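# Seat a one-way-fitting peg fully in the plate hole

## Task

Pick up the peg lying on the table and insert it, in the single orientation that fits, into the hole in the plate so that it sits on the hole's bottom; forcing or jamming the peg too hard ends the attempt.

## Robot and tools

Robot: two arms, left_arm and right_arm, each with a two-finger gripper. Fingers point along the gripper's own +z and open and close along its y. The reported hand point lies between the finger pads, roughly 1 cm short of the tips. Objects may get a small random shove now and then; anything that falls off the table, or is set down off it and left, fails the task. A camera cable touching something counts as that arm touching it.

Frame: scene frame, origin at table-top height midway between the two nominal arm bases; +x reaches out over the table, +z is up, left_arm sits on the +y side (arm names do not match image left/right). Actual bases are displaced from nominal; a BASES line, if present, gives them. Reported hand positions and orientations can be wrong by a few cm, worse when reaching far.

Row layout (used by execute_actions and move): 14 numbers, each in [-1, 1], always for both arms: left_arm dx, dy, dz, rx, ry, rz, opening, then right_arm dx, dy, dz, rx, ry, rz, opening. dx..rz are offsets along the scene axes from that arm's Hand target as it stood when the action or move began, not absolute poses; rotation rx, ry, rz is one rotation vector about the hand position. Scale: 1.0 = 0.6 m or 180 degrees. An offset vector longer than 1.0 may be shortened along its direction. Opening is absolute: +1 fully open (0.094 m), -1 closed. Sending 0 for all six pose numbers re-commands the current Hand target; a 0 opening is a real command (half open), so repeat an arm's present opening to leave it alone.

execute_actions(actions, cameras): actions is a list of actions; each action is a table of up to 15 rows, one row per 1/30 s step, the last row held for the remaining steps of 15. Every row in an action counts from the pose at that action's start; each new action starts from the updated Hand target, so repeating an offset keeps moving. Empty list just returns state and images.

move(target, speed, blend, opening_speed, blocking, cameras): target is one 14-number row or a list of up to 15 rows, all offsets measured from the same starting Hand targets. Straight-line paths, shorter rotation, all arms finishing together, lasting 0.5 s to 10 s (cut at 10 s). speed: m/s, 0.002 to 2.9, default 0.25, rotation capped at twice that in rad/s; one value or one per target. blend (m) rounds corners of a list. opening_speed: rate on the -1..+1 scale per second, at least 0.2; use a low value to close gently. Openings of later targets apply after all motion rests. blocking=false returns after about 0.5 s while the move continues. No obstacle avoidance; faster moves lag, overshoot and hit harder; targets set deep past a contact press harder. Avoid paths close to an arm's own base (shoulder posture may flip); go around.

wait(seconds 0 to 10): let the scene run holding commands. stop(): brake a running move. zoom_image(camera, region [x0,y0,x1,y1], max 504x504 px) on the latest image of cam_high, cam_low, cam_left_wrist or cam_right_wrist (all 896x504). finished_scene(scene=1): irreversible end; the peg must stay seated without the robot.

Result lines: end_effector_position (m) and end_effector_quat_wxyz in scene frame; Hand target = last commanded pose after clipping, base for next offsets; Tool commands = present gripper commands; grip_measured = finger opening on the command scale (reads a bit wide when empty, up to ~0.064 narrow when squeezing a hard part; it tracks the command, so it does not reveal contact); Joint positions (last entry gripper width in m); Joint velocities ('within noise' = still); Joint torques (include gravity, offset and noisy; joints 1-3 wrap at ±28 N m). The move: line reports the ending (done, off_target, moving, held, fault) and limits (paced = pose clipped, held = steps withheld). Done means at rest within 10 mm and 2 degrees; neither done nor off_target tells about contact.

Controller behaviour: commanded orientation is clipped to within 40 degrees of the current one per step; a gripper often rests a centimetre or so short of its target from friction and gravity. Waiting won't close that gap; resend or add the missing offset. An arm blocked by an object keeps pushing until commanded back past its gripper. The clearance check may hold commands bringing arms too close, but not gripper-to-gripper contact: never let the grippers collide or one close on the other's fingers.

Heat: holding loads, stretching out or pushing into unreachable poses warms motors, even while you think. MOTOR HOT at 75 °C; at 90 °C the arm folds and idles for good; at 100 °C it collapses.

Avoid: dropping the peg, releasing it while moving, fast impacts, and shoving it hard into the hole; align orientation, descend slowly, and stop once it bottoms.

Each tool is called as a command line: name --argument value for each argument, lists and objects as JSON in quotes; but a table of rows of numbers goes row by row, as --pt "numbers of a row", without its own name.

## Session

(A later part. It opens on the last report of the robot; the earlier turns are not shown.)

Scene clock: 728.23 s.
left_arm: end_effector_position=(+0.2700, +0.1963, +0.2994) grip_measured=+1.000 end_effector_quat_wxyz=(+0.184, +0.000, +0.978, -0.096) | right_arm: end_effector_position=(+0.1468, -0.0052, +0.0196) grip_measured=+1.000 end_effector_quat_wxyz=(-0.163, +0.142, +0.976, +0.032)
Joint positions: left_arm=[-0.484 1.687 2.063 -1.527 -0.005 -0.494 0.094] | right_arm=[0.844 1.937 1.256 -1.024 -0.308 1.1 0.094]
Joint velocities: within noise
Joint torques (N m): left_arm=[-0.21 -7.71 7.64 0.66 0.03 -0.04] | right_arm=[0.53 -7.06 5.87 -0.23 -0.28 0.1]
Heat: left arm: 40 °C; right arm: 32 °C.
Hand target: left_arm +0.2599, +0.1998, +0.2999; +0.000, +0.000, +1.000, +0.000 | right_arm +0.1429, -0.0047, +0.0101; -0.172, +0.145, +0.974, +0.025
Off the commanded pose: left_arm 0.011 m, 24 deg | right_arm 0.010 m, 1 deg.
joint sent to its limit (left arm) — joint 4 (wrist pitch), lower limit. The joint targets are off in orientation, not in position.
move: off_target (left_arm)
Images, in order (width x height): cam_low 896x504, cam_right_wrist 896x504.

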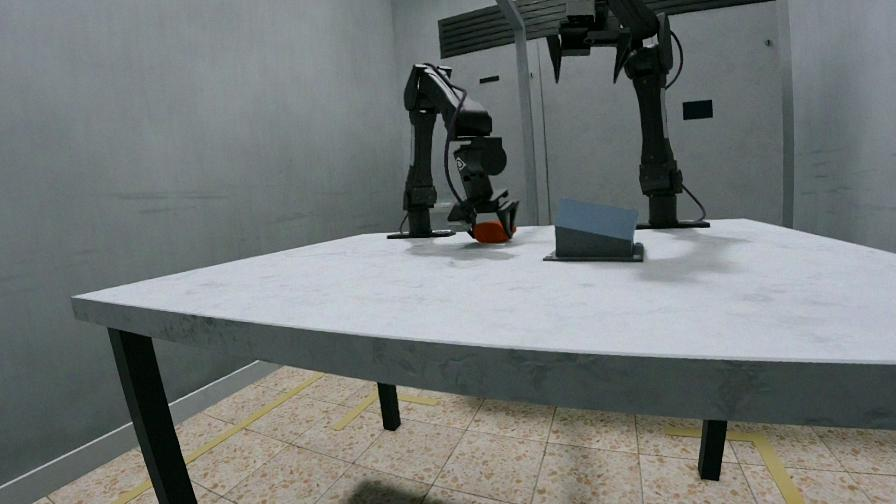

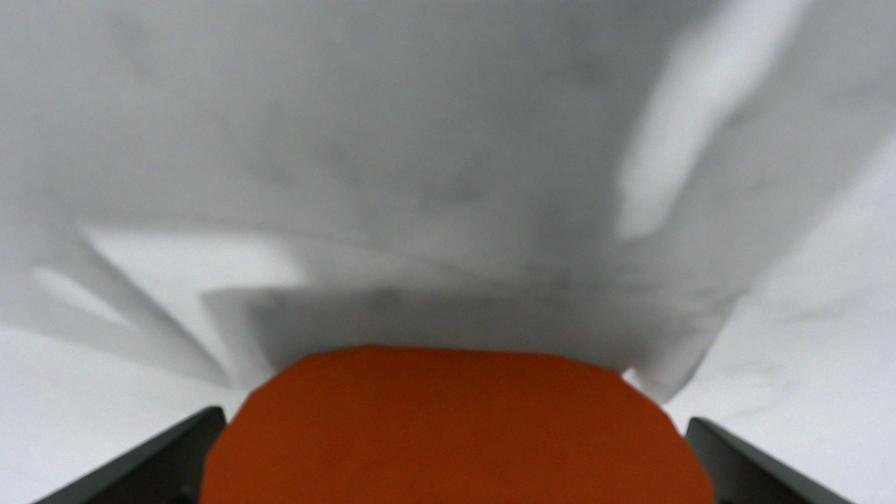

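move --target '[0, 0, 0, 0, 0, 0, 1.0, 0.005, 0.0, 0.01, 0, 0, 0, 0.42]' --speed 0.05 --opening_speed 0.5 --cameras '["cam_right_wrist", "cam_low", "cam_high"]'

zoom_image --camera "cam_low" --region '[440, 180, 540, 260]'

Scene clock: 741.27 s.
left_arm: end_effector_position=(+0.2700, +0.1963, +0.2994) grip_measured=+1.000 end_effector_quat_wxyz=(+0.184, +0.000, +0.978, -0.096) | right_arm: end_effector_position=(+0.1469, -0.0052, +0.0196) grip_measured=+0.691 end_effector_quat_wxyz=(-0.163, +0.142, +0.976, +0.033)
Joint positions: left_arm=[-0.484 1.687 2.063 -1.527 -0.005 -0.494 0.094] | right_arm=[0.844 1.937 1.256 -1.024 -0.308 1.1 0.079]
Joint velocities: within noise
Joint torques (N m): left_arm=[-0.21 -7.72 7.58 0.66 0.02 -0.04] | right_arm=[-0.01 -7.24 8.03 -0.51 -0.27 0.03]
Heat: left arm: 40 °C; right arm: 33 °C.
Hand target: left_arm +0.2599, +0.1998, +0.2999; +0.000, +0.000, +1.000, +0.000 | right_arm +0.1459, -0.0047, +0.0161; -0.172, +0.145, +0.974, +0.025
Off the commanded pose: left_arm 0.011 m, 24 deg | right_arm 0.004 m, 1 deg.
joint sent to its limit (left arm) — joint 4 (wrist pitch), lower limit. The joint targets are off in orientation, not in position.
move: off_target (left_arm)
Images, in order (width x height): cam_high 896x504, cam_low 896x504, cam_right_wrist 896x504.

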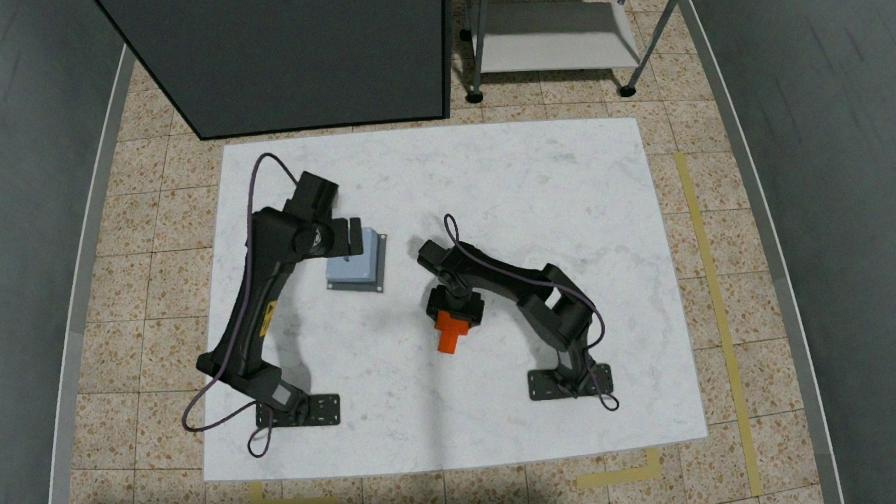

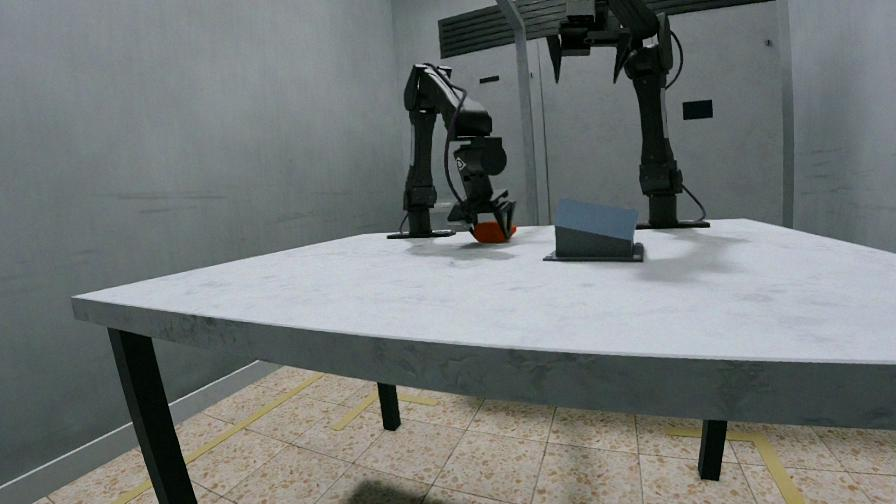

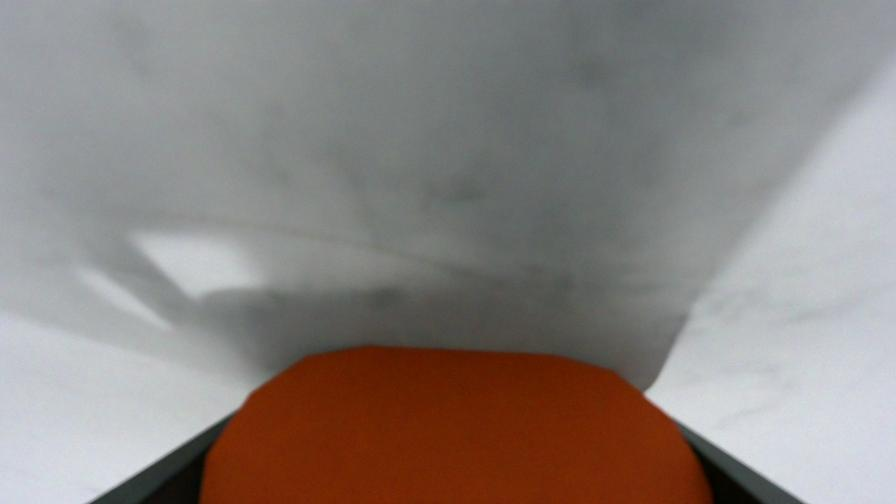

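Scaled by 5.040 from the camera's 896x504 image, which has a finer 1280x720 frame.

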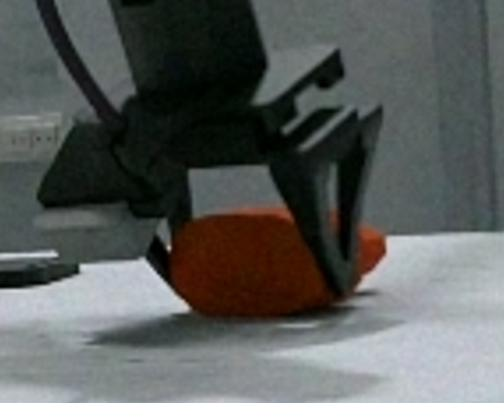

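move --pt "0 0 0 0 0 0 1.0 0.0 0.0 0.13 0 0 0 0.42" --pt "0 0 0 0 0 0 1.0 0.34 -0.242 0.248 0 0 -0.1944 0.42" --speed '[0.1, 0.2]' --blend '[0.02, 0]'

Scene clock: 824.80 s.
left_arm: end_effector_position=(+0.2700, +0.1963, +0.2994) grip_measured=+1.000 end_effector_quat_wxyz=(+0.184, +0.000, +0.978, -0.096) | right_arm: end_effector_position=(+0.3493, -0.1540, +0.1664) grip_measured=+0.691 end_effector_quat_wxyz=(-0.092, +0.439, +0.886, +0.120)
Joint positions: left_arm=[-0.484 1.687 2.063 -1.527 -0.005 -0.494 0.094] | right_arm=[0.18 2.048 2.022 -1.553 -0.303 1.086 0.079]
Joint velocities: within noise
Joint torques (N m): left_arm=[-0.2 -7.66 7.61 0.66 0.03 -0.03] | right_arm=[0.42 -8.7 9.92 -0.29 -0.34 0.07]
Heat: left arm: 40 °C; right arm: 34 °C.
Hand target: left_arm +0.2599, +0.1999, +0.2999; +0.000, +0.000, +1.000, +0.000 | right_arm +0.3498, -0.1499, +0.1648; -0.157, +0.432, +0.885, +0.076
Off the commanded pose: left_arm 0.011 m, 24 deg | right_arm 0.004 m, 9 deg.
joint sent to its limit (left arm) — joint 4 (wrist pitch), lower limit. The joint targets are off in orientation, not in position.
joint sent to its limit (right arm) — joint 4 (wrist pitch), lower limit. The joint targets are off in orientation, not in position.
move: off_target (left_arm, right_arm)

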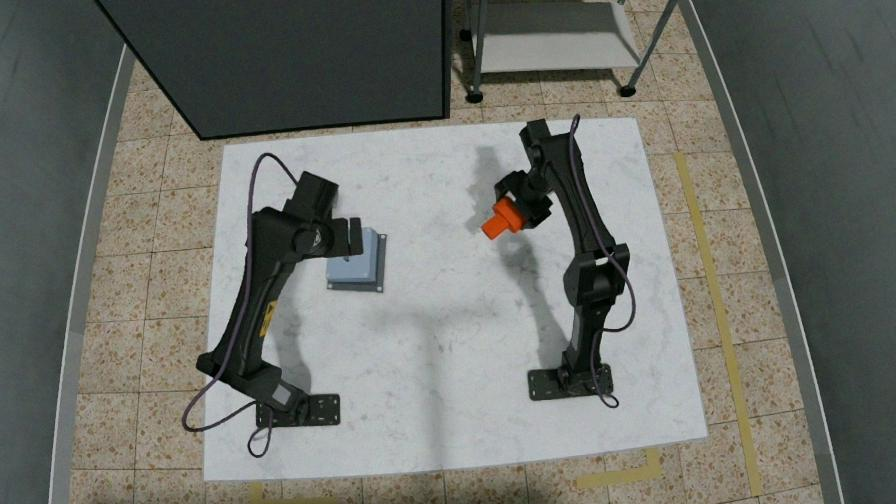

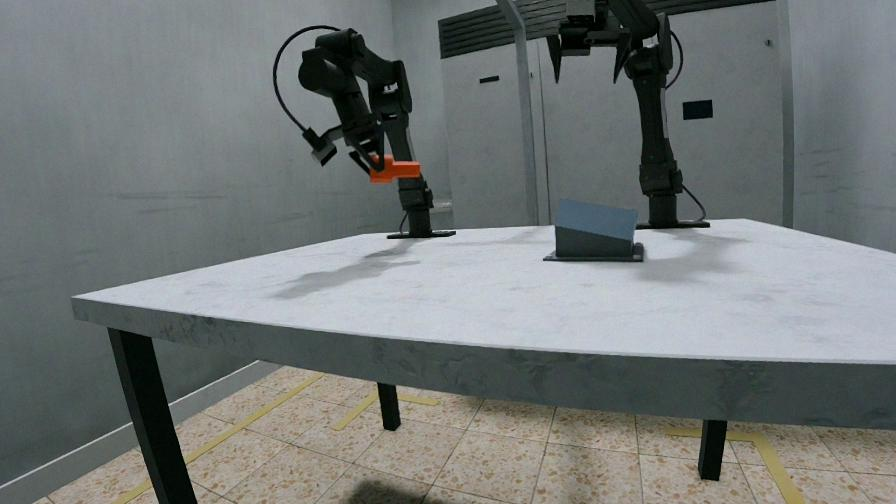

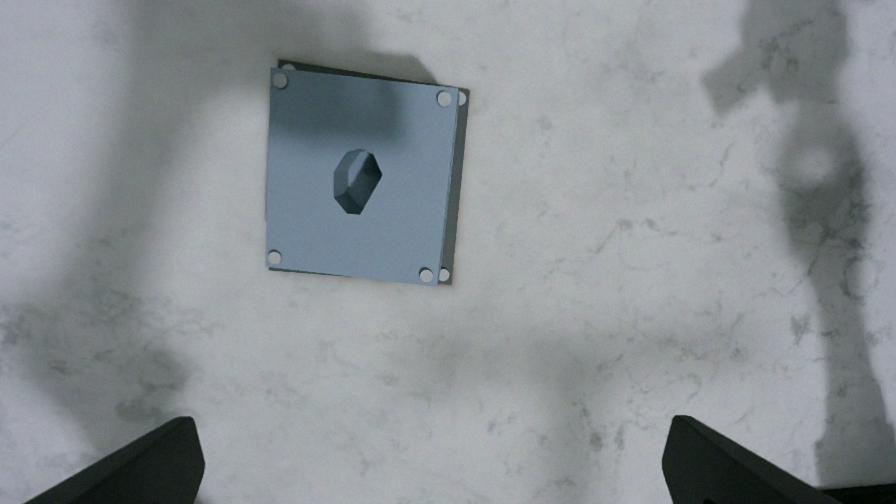

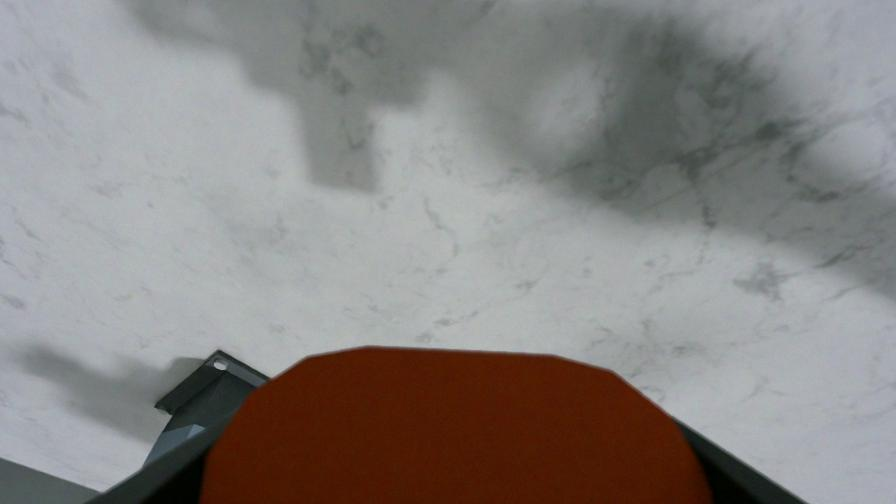

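move --target '[-0.0272, -0.3442, -0.2198, -0.2263, -0.4413, -0.2406, 1.0, 0, 0, 0, 0, 0, 0, 0.42]' --speed 0.25

zoom_image --camera "cam_left_wrist" --region '[330, 140, 560, 370]'

Scene clock: 869.23 s.
left_arm: end_effector_position=(+0.2479, -0.0043, +0.1805) grip_measured=+1.000 end_effector_quat_wxyz=(+0.619, +0.322, +0.644, -0.312) | right_arm: end_effector_position=(+0.3490, -0.1541, +0.1664) grip_measured=+0.691 end_effector_quat_wxyz=(-0.092, +0.439, +0.886, +0.119)
Joint positions: left_arm=[-0.871 1.712 0.619 1.055 0.048 -0.001 0.094] | right_arm=[0.18 2.048 2.022 -1.555 -0.303 1.087 0.079]
Joint velocities: within noise
Joint torques (N m): left_arm=[-0.42 -6.5 5.03 2.05 0.11 0.04] | right_arm=[0.42 -8.69 9.91 -0.3 -0.34 0.09]
Heat: left arm: 40 °C; right arm: 37 °C.
Hand target: left_arm +0.2436, -0.0066, +0.1681; +0.610, +0.333, +0.648, -0.312 | right_arm +0.3498, -0.1499, +0.1648; -0.157, +0.432, +0.885, +0.075
Off the commanded pose: left_arm 0.013 m, 2 deg | right_arm 0.005 m, 9 deg.
joint sent to its limit (right arm) — joint 4 (wrist pitch), lower limit. The joint targets are off in orientation, not in position.
move: off_target (left_arm, right_arm)

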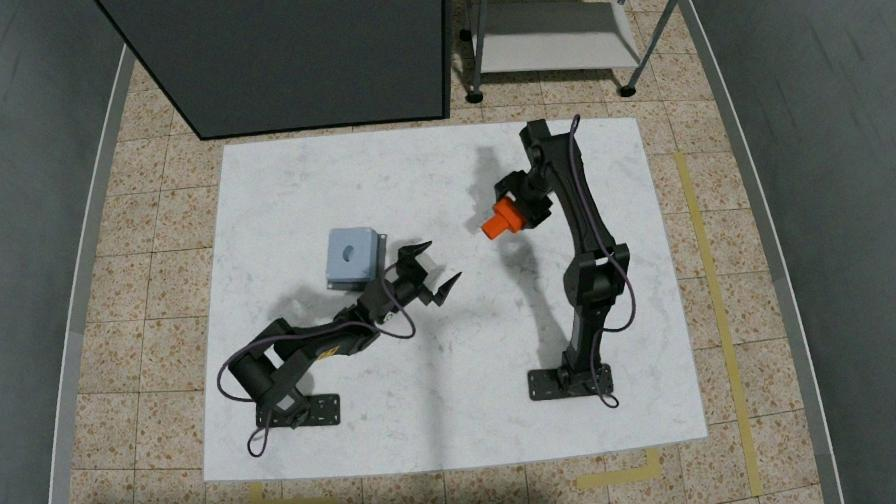

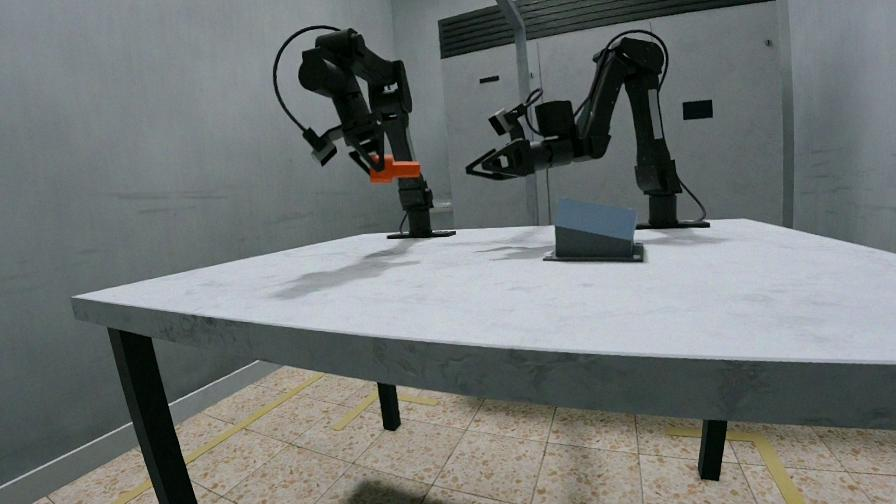

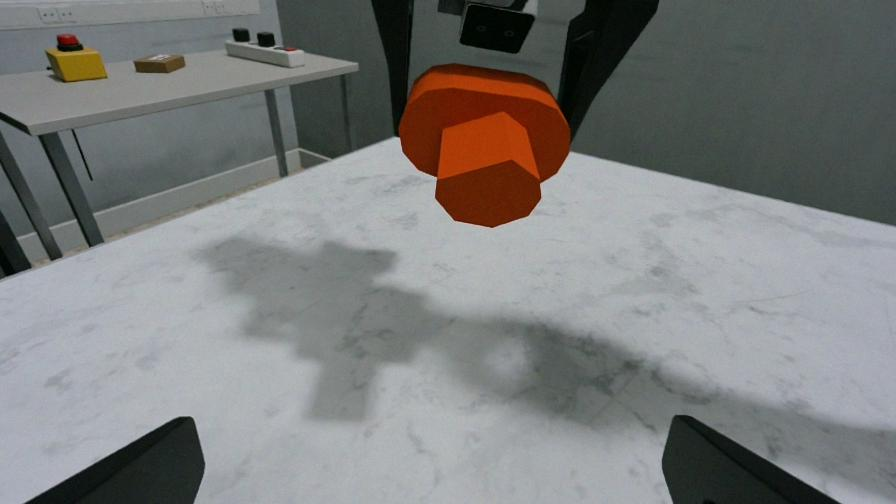

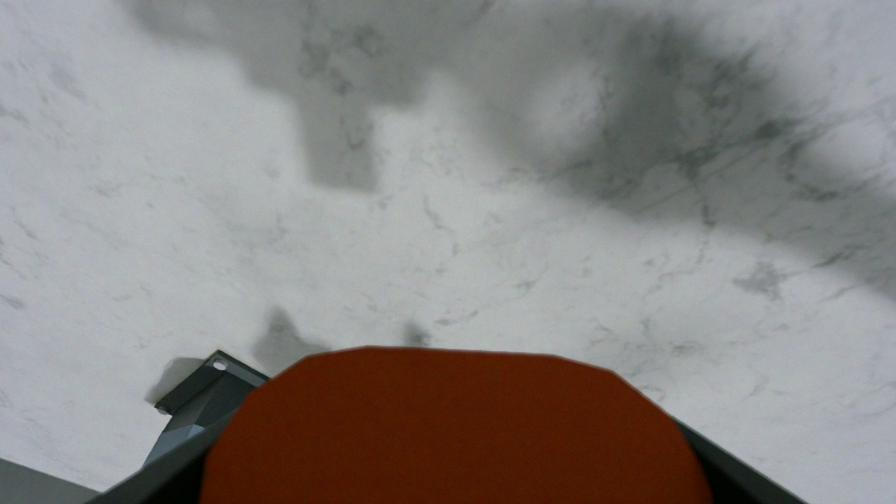

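Scaled by 2.191 from the camera's 896x504 image, which has a finer 1280x720 frame.

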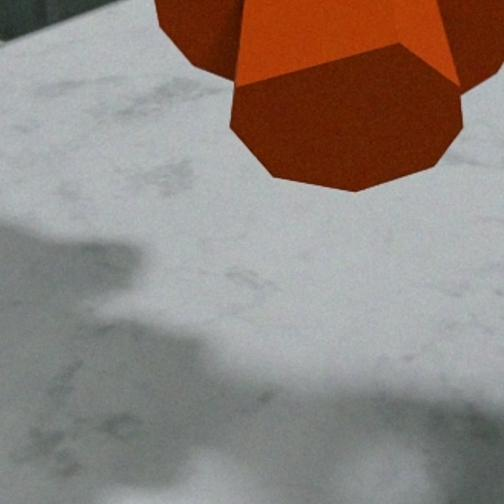

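zoom_image --camera "cam_left_wrist" --region '[380, 50, 590, 240]'

Scaled by 2.400 from the camera's 896x504 image, which has a finer 1280x720 frame.

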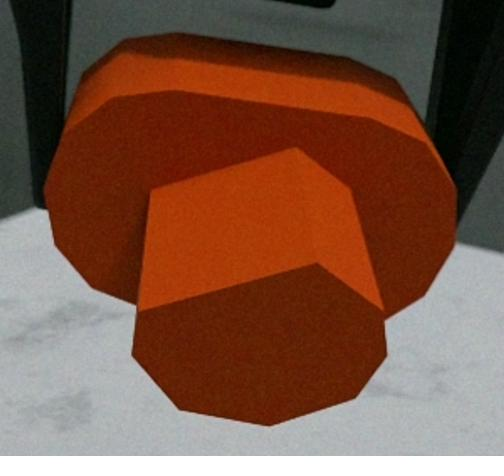

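move --target '[0.1823, 0.411, 0.0807, 0.161, 0.4227, 0.211, 1.0, 0, 0, 0, 0, 0, 0, 0.42]' --speed 0.25 --cameras '["cam_left_wrist", "cam_high"]'

zoom_image --camera "cam_left_wrist" --region '[300, 100, 600, 400]'

Scene clock: 1105.07 s.
left_arm: end_effector_position=(+0.3592, +0.2356, +0.2239) grip_measured=+1.000 end_effector_quat_wxyz=(+0.098, +0.000, +0.990, -0.103) | right_arm: end_effector_position=(+0.3490, -0.1541, +0.1664) grip_measured=+0.691 end_effector_quat_wxyz=(-0.092, +0.439, +0.886, +0.119)
Joint positions: left_arm=[-0.236 2.029 2.23 -1.528 0.151 -0.266 0.094] | right_arm=[0.18 2.048 2.022 -1.555 -0.303 1.087 0.079]
Joint velocities: within noise
Joint torques (N m): left_arm=[0.29 -9.66 8.06 0.37 0.03 -0.05] | right_arm=[0.42 -8.68 9.92 -0.3 -0.34 0.09]
Heat: left arm: 41 °C; right arm: 39 °C.
Hand target: left_arm +0.3530, +0.2400, +0.2166; +0.062, -0.006, +0.994, -0.091 | right_arm +0.3498, -0.1499, +0.1648; -0.157, +0.432, +0.885, +0.075
Off the commanded pose: left_arm 0.011 m, 4 deg | right_arm 0.005 m, 9 deg.
joint sent to its limit (left arm) — joint 4 (wrist pitch), lower limit. The joint targets still meet the commanded pose.
joint sent to its limit (right arm) — joint 4 (wrist pitch), lower limit. The joint targets are off in orientation, not in position.
move: off_target (left_arm, right_arm)
Images, in order (width x height): cam_high 896x504, cam_left_wrist 896x504.

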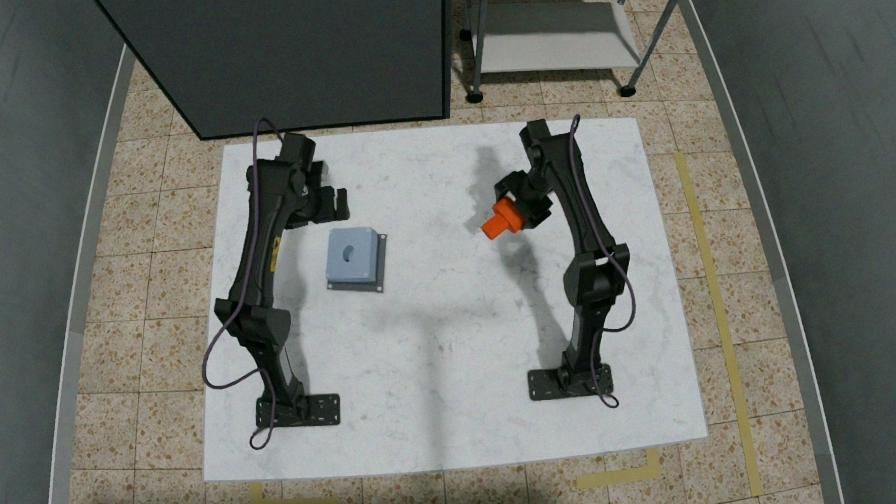

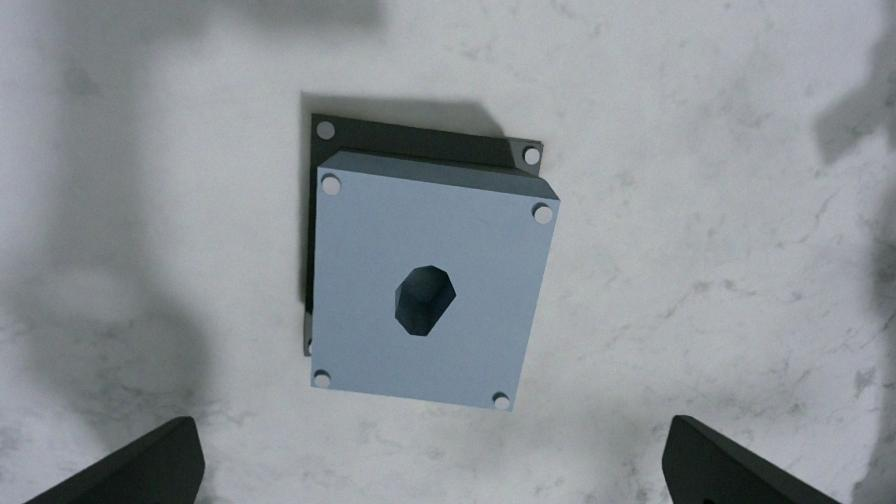

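Scaled by 1.680 from the camera's 896x504 image, which has a finer 1280x720 frame.

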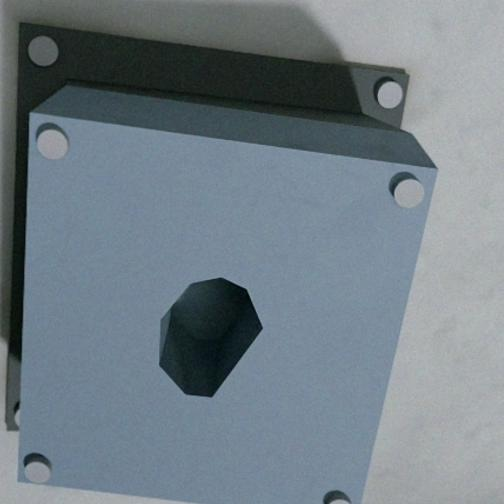

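zoom_image --camera "cam_left_wrist" --region '[380, 250, 470, 350]'

zoom_image --camera "cam_left_wrist" --region '[290, 100, 440, 250]'

zoom_image --camera "cam_left_wrist" --region '[430, 270, 580, 420]'

Scaled by 5.040 from the camera's 896x504 image, which has a finer 1280x720 frame.

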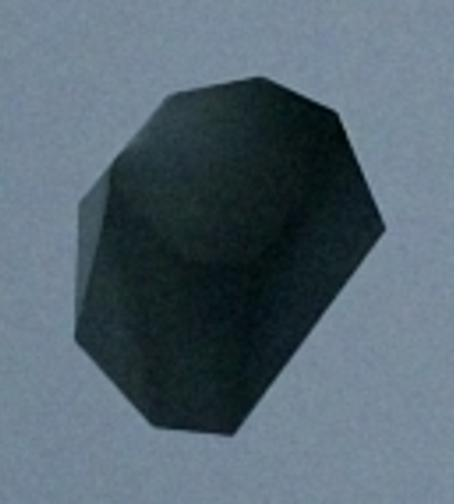

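Scaled by 3.360 from the camera's 896x504 image, which has a finer 1280x720 frame.

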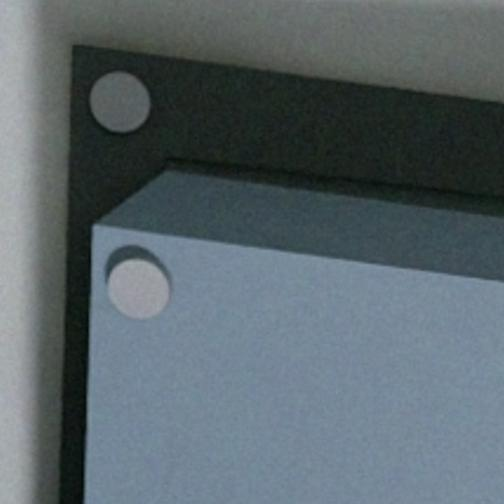

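Scaled by 3.360 from the camera's 896x504 image, which has a finer 1280x720 frame.

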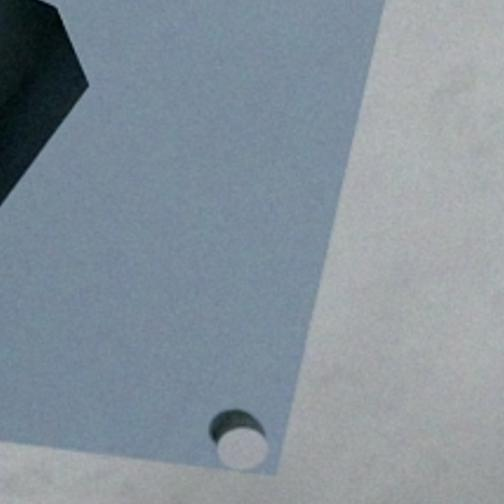

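move --target '[-0.1675, 0.0463, -0.1473, -0.0414, -0.3572, -0.1165, 1.0, 0, 0, 0, 0, 0, 0, 0.42]' --speed 0.3 --cameras '["cam_left_wrist", "cam_high"]'

Scene clock: 1420.10 s.
left_arm: end_effector_position=(+0.2550, +0.2663, +0.1348) grip_measured=+1.000 end_effector_quat_wxyz=(+0.565, +0.209, +0.784, -0.150) | right_arm: end_effector_position=(+0.3490, -0.1541, +0.1664) grip_measured=+0.691 end_effector_quat_wxyz=(-0.092, +0.439, +0.886, +0.119)
Joint positions: left_arm=[-0.088 0.943 0.221 0.371 0.397 0.142 0.094] | right_arm=[0.18 2.048 2.022 -1.555 -0.303 1.087 0.079]
Joint velocities: within noise
Joint torques (N m): left_arm=[0.73 -1.29 5.83 1.98 0.14 0.08] | right_arm=[0.42 -8.69 9.92 -0.3 -0.34 0.09]
Heat: left arm: 48 °C; right arm: 40 °C.
Hand target: left_arm +0.2525, +0.2678, +0.1282; +0.561, +0.211, +0.787, -0.150 | right_arm +0.3498, -0.1499, +0.1648; -0.157, +0.432, +0.885, +0.075
Off the commanded pose: left_arm 0.007 m, 1 deg | right_arm 0.005 m, 9 deg.
joint sent to its limit (right arm) — joint 4 (wrist pitch), lower limit. The joint targets are off in orientation, not in position.
move: off_target (right_arm)
Images, in order (width x height): cam_high 896x504, cam_left_wrist 896x504.

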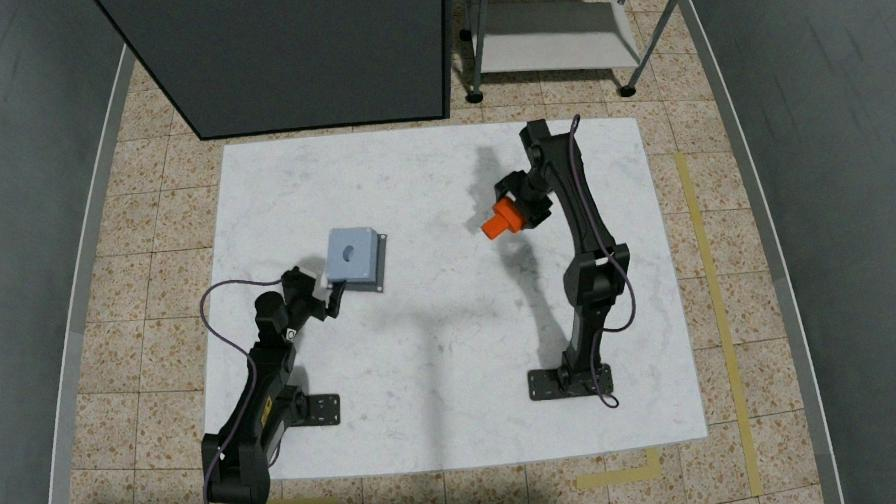

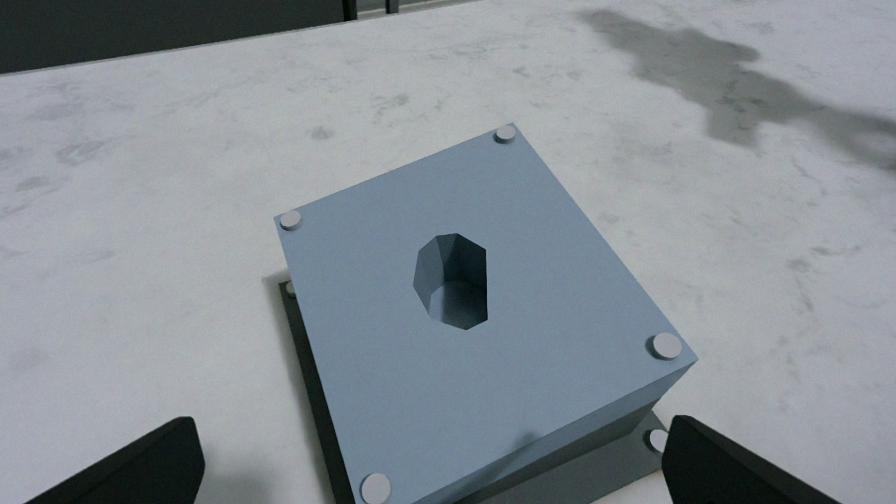

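zoom_image --camera "cam_left_wrist" --region '[250, 100, 750, 504]'

zoom_image --camera "cam_left_wrist" --region '[400, 220, 500, 340]'

zoom_image --camera "cam_low" --region '[520, 170, 670, 280]'

Scaled by 1.008 from the camera's 896x504 image, which has a finer 1280x720 frame.

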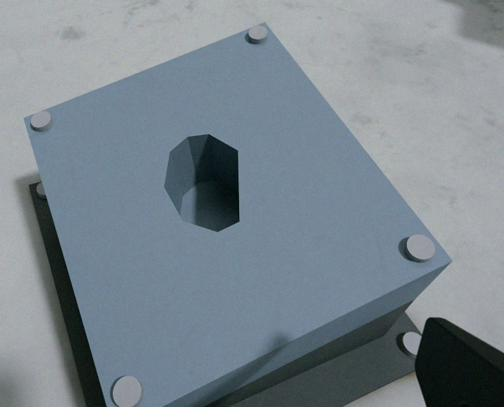

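Scaled by 4.200 from the camera's 896x504 image, which has a finer 1280x720 frame.

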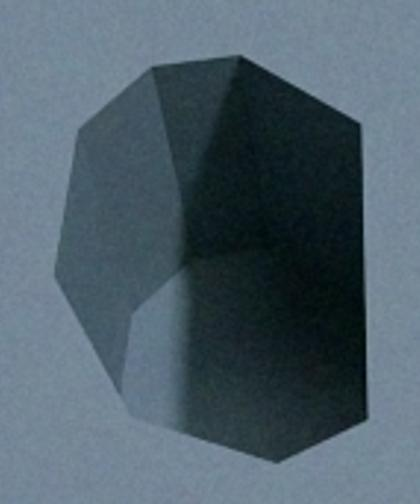

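This scene's latest camera images include none from cam_low. They are from: cam_high, cam_left_wrist. cam_low's image comes with the result of a call that names it in "cameras".

move --target '[0, 0, 0, 0, 0, 0, 1.0, -0.0913, 0.3415, 0.0487, 0.1004, -0.5475, 0.6299, 0.42]' --speed 0.3

Scene clock: 1450.43 s.
left_arm: end_effector_position=(+0.2550, +0.2662, +0.1349) grip_measured=+1.000 end_effector_quat_wxyz=(+0.565, +0.209, +0.784, -0.150) | right_arm: end_effector_position=(+0.2922, +0.0446, +0.1845) grip_measured=+0.691 end_effector_quat_wxyz=(-0.397, +0.594, -0.646, -0.269)
Joint positions: left_arm=[-0.088 0.943 0.221 0.371 0.398 0.142 0.094] | right_arm=[0.557 1.605 1.148 -0.285 -0.644 -0.65 0.079]
Joint velocities: within noise
Joint torques (N m): left_arm=[0.72 -1.26 5.83 1.99 0.15 0.06] | right_arm=[0.44 -6.53 10.47 1.83 -0.67 -0.08]
Heat: left arm: 39 °C; right arm: 41 °C.
Hand target: left_arm +0.2525, +0.2678, +0.1281; +0.561, +0.211, +0.787, -0.150 | right_arm +0.2951, +0.0550, +0.1941; -0.415, +0.601, -0.623, -0.280
Off the commanded pose: left_arm 0.007 m, 1 deg | right_arm 0.014 m, 4 deg.
move: off_target (right_arm)

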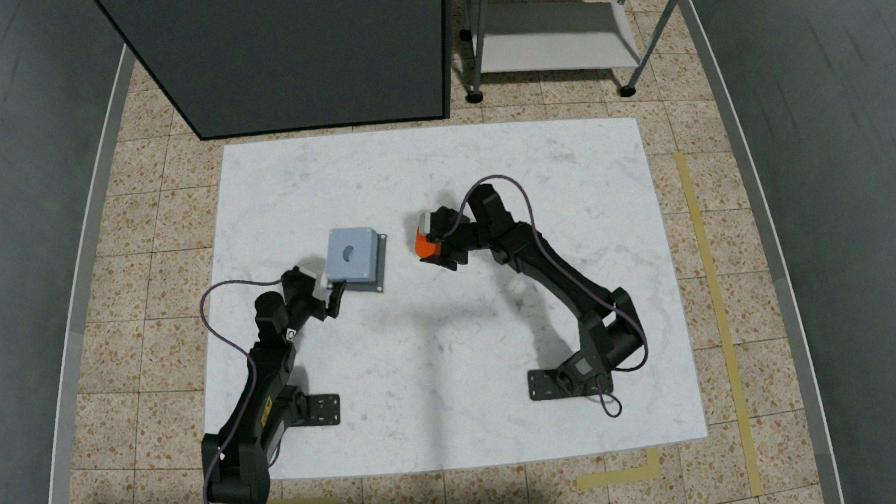

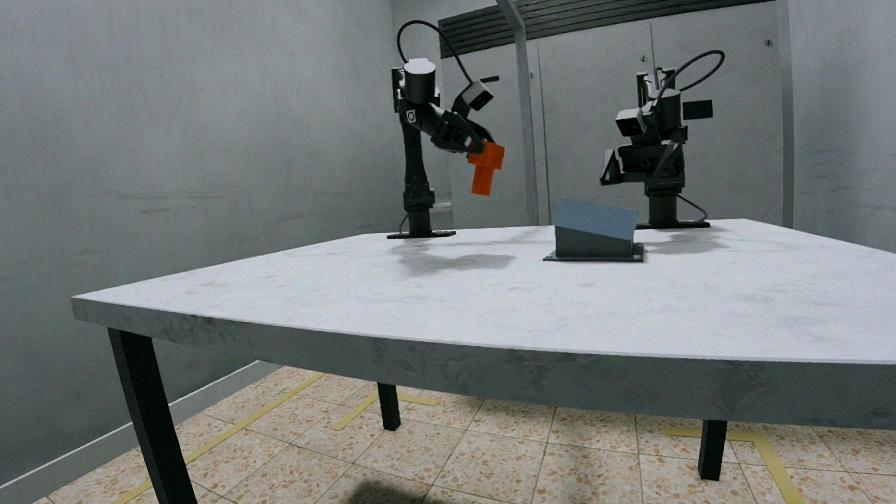

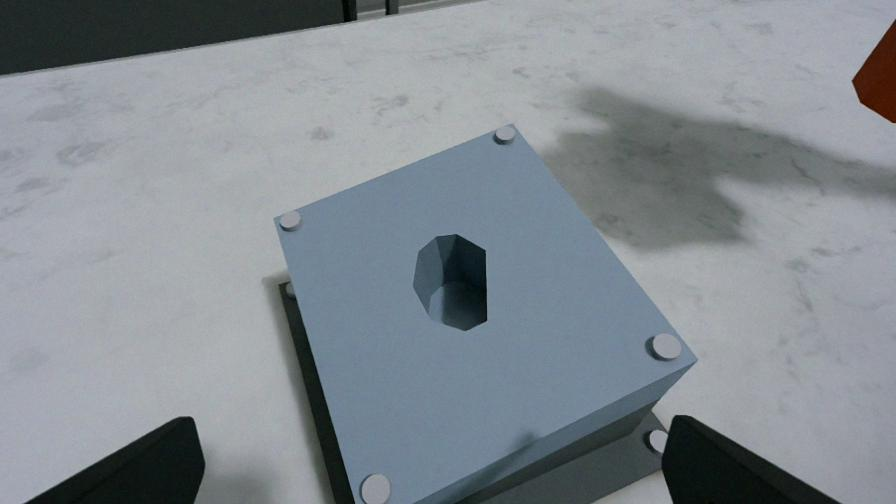

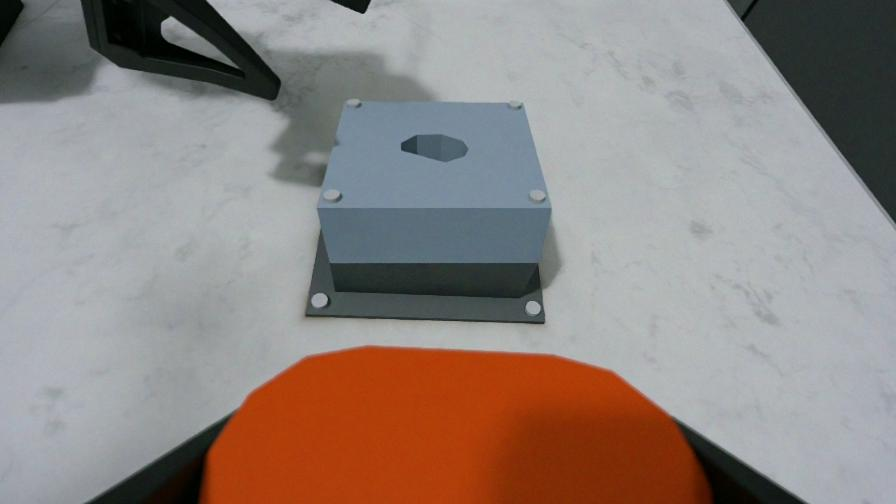

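zoom_image --camera "cam_right_wrist" --region '[300, 80, 440, 220]'

zoom_image --camera "cam_right_wrist" --region '[430, 80, 570, 220]'

zoom_image --camera "cam_low" --region '[450, 120, 680, 280]'

Scaled by 3.600 from the camera's 896x504 image, which has a finer 1280x720 frame.

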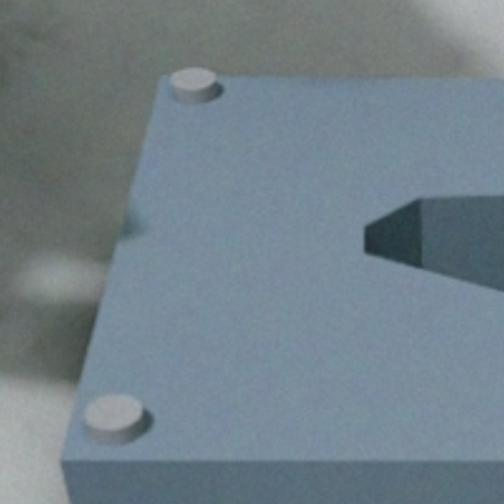

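Scaled by 3.600 from the camera's 896x504 image, which has a finer 1280x720 frame.

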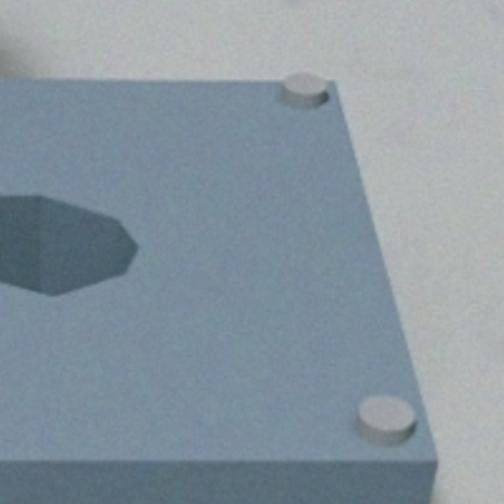

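Scaled by 2.191 from the camera's 896x504 image, which has a finer 1280x720 frame.

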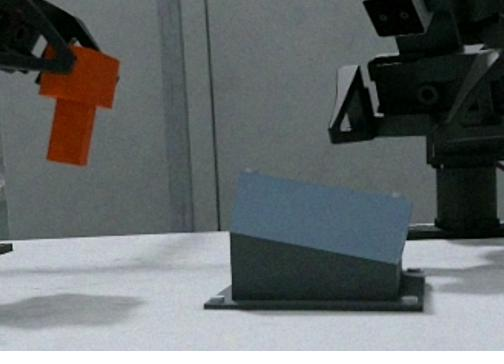

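move --target '[-0.0668, 0.1297, 0.0932, -0.0173, -0.0222, -0.0835, 1.0, 0, 0, 0, 0, 0, 0, 0.42]' --speed 0.2 --cameras '["cam_left_wrist", "cam_high", "cam_low"]'

Scene clock: 1709.30 s.
left_arm: end_effector_position=(+0.2114, +0.3444, +0.1751) grip_measured=+1.000 end_effector_quat_wxyz=(+0.563, +0.299, +0.735, -0.231) | right_arm: end_effector_position=(+0.2922, +0.0446, +0.1846) grip_measured=+0.691 end_effector_quat_wxyz=(-0.397, +0.594, -0.646, -0.269)
Joint positions: left_arm=[0.648 1.049 0.546 -0.536 1.265 1.015 0.094] | right_arm=[0.557 1.605 1.148 -0.284 -0.644 -0.651 0.079]
Joint velocities: within noise
Joint torques (N m): left_arm=[0.59 -1.61 8.94 0.85 0.63 0.11] | right_arm=[0.44 -6.52 10.5 1.83 -0.67 -0.09]
Heat: left arm: 42 °C; right arm: 41 °C.
Hand target: left_arm +0.2124, +0.3456, +0.1841; +0.569, +0.302, +0.728, -0.235 | right_arm +0.2951, +0.0550, +0.1941; -0.415, +0.601, -0.623, -0.279
Off the commanded pose: left_arm 0.009 m, 1 deg | right_arm 0.014 m, 4 deg.
move: off_target (right_arm)
Images, in order (width x height): cam_high 896x504, cam_low 896x504, cam_left_wrist 896x504.

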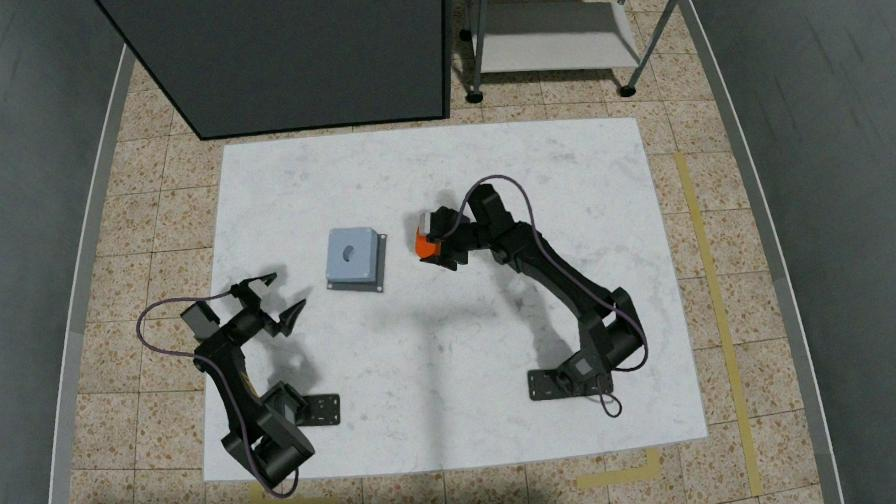

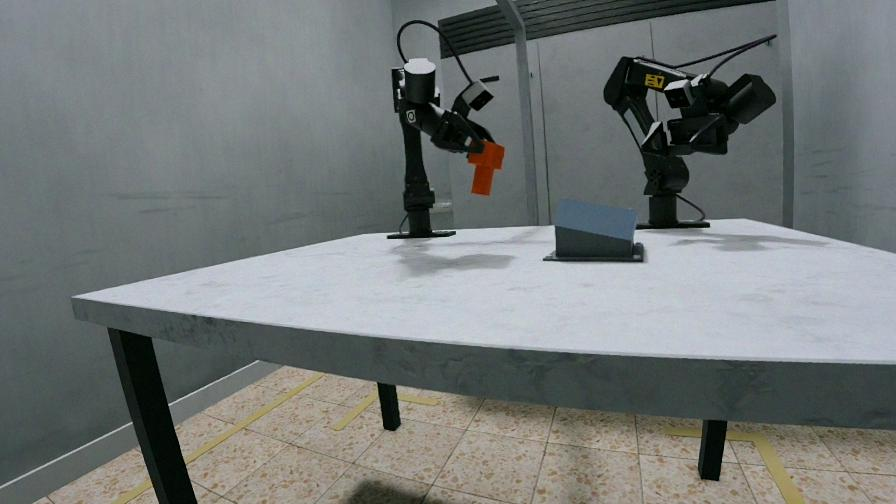

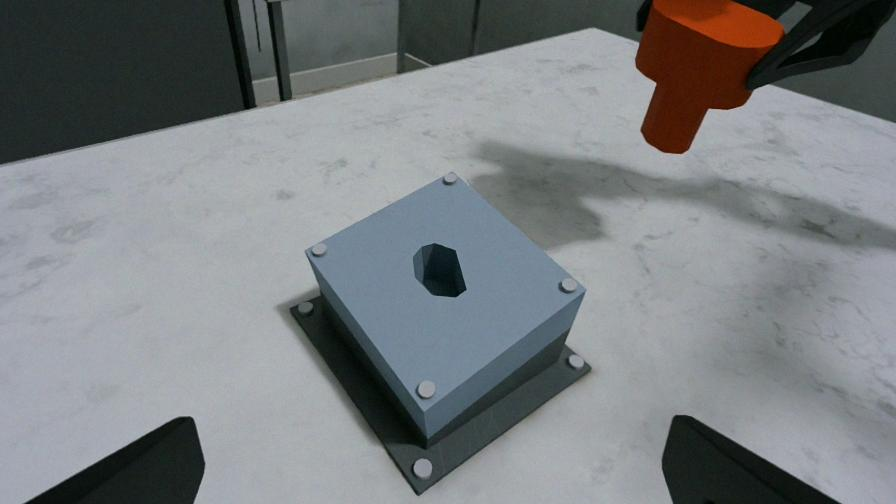

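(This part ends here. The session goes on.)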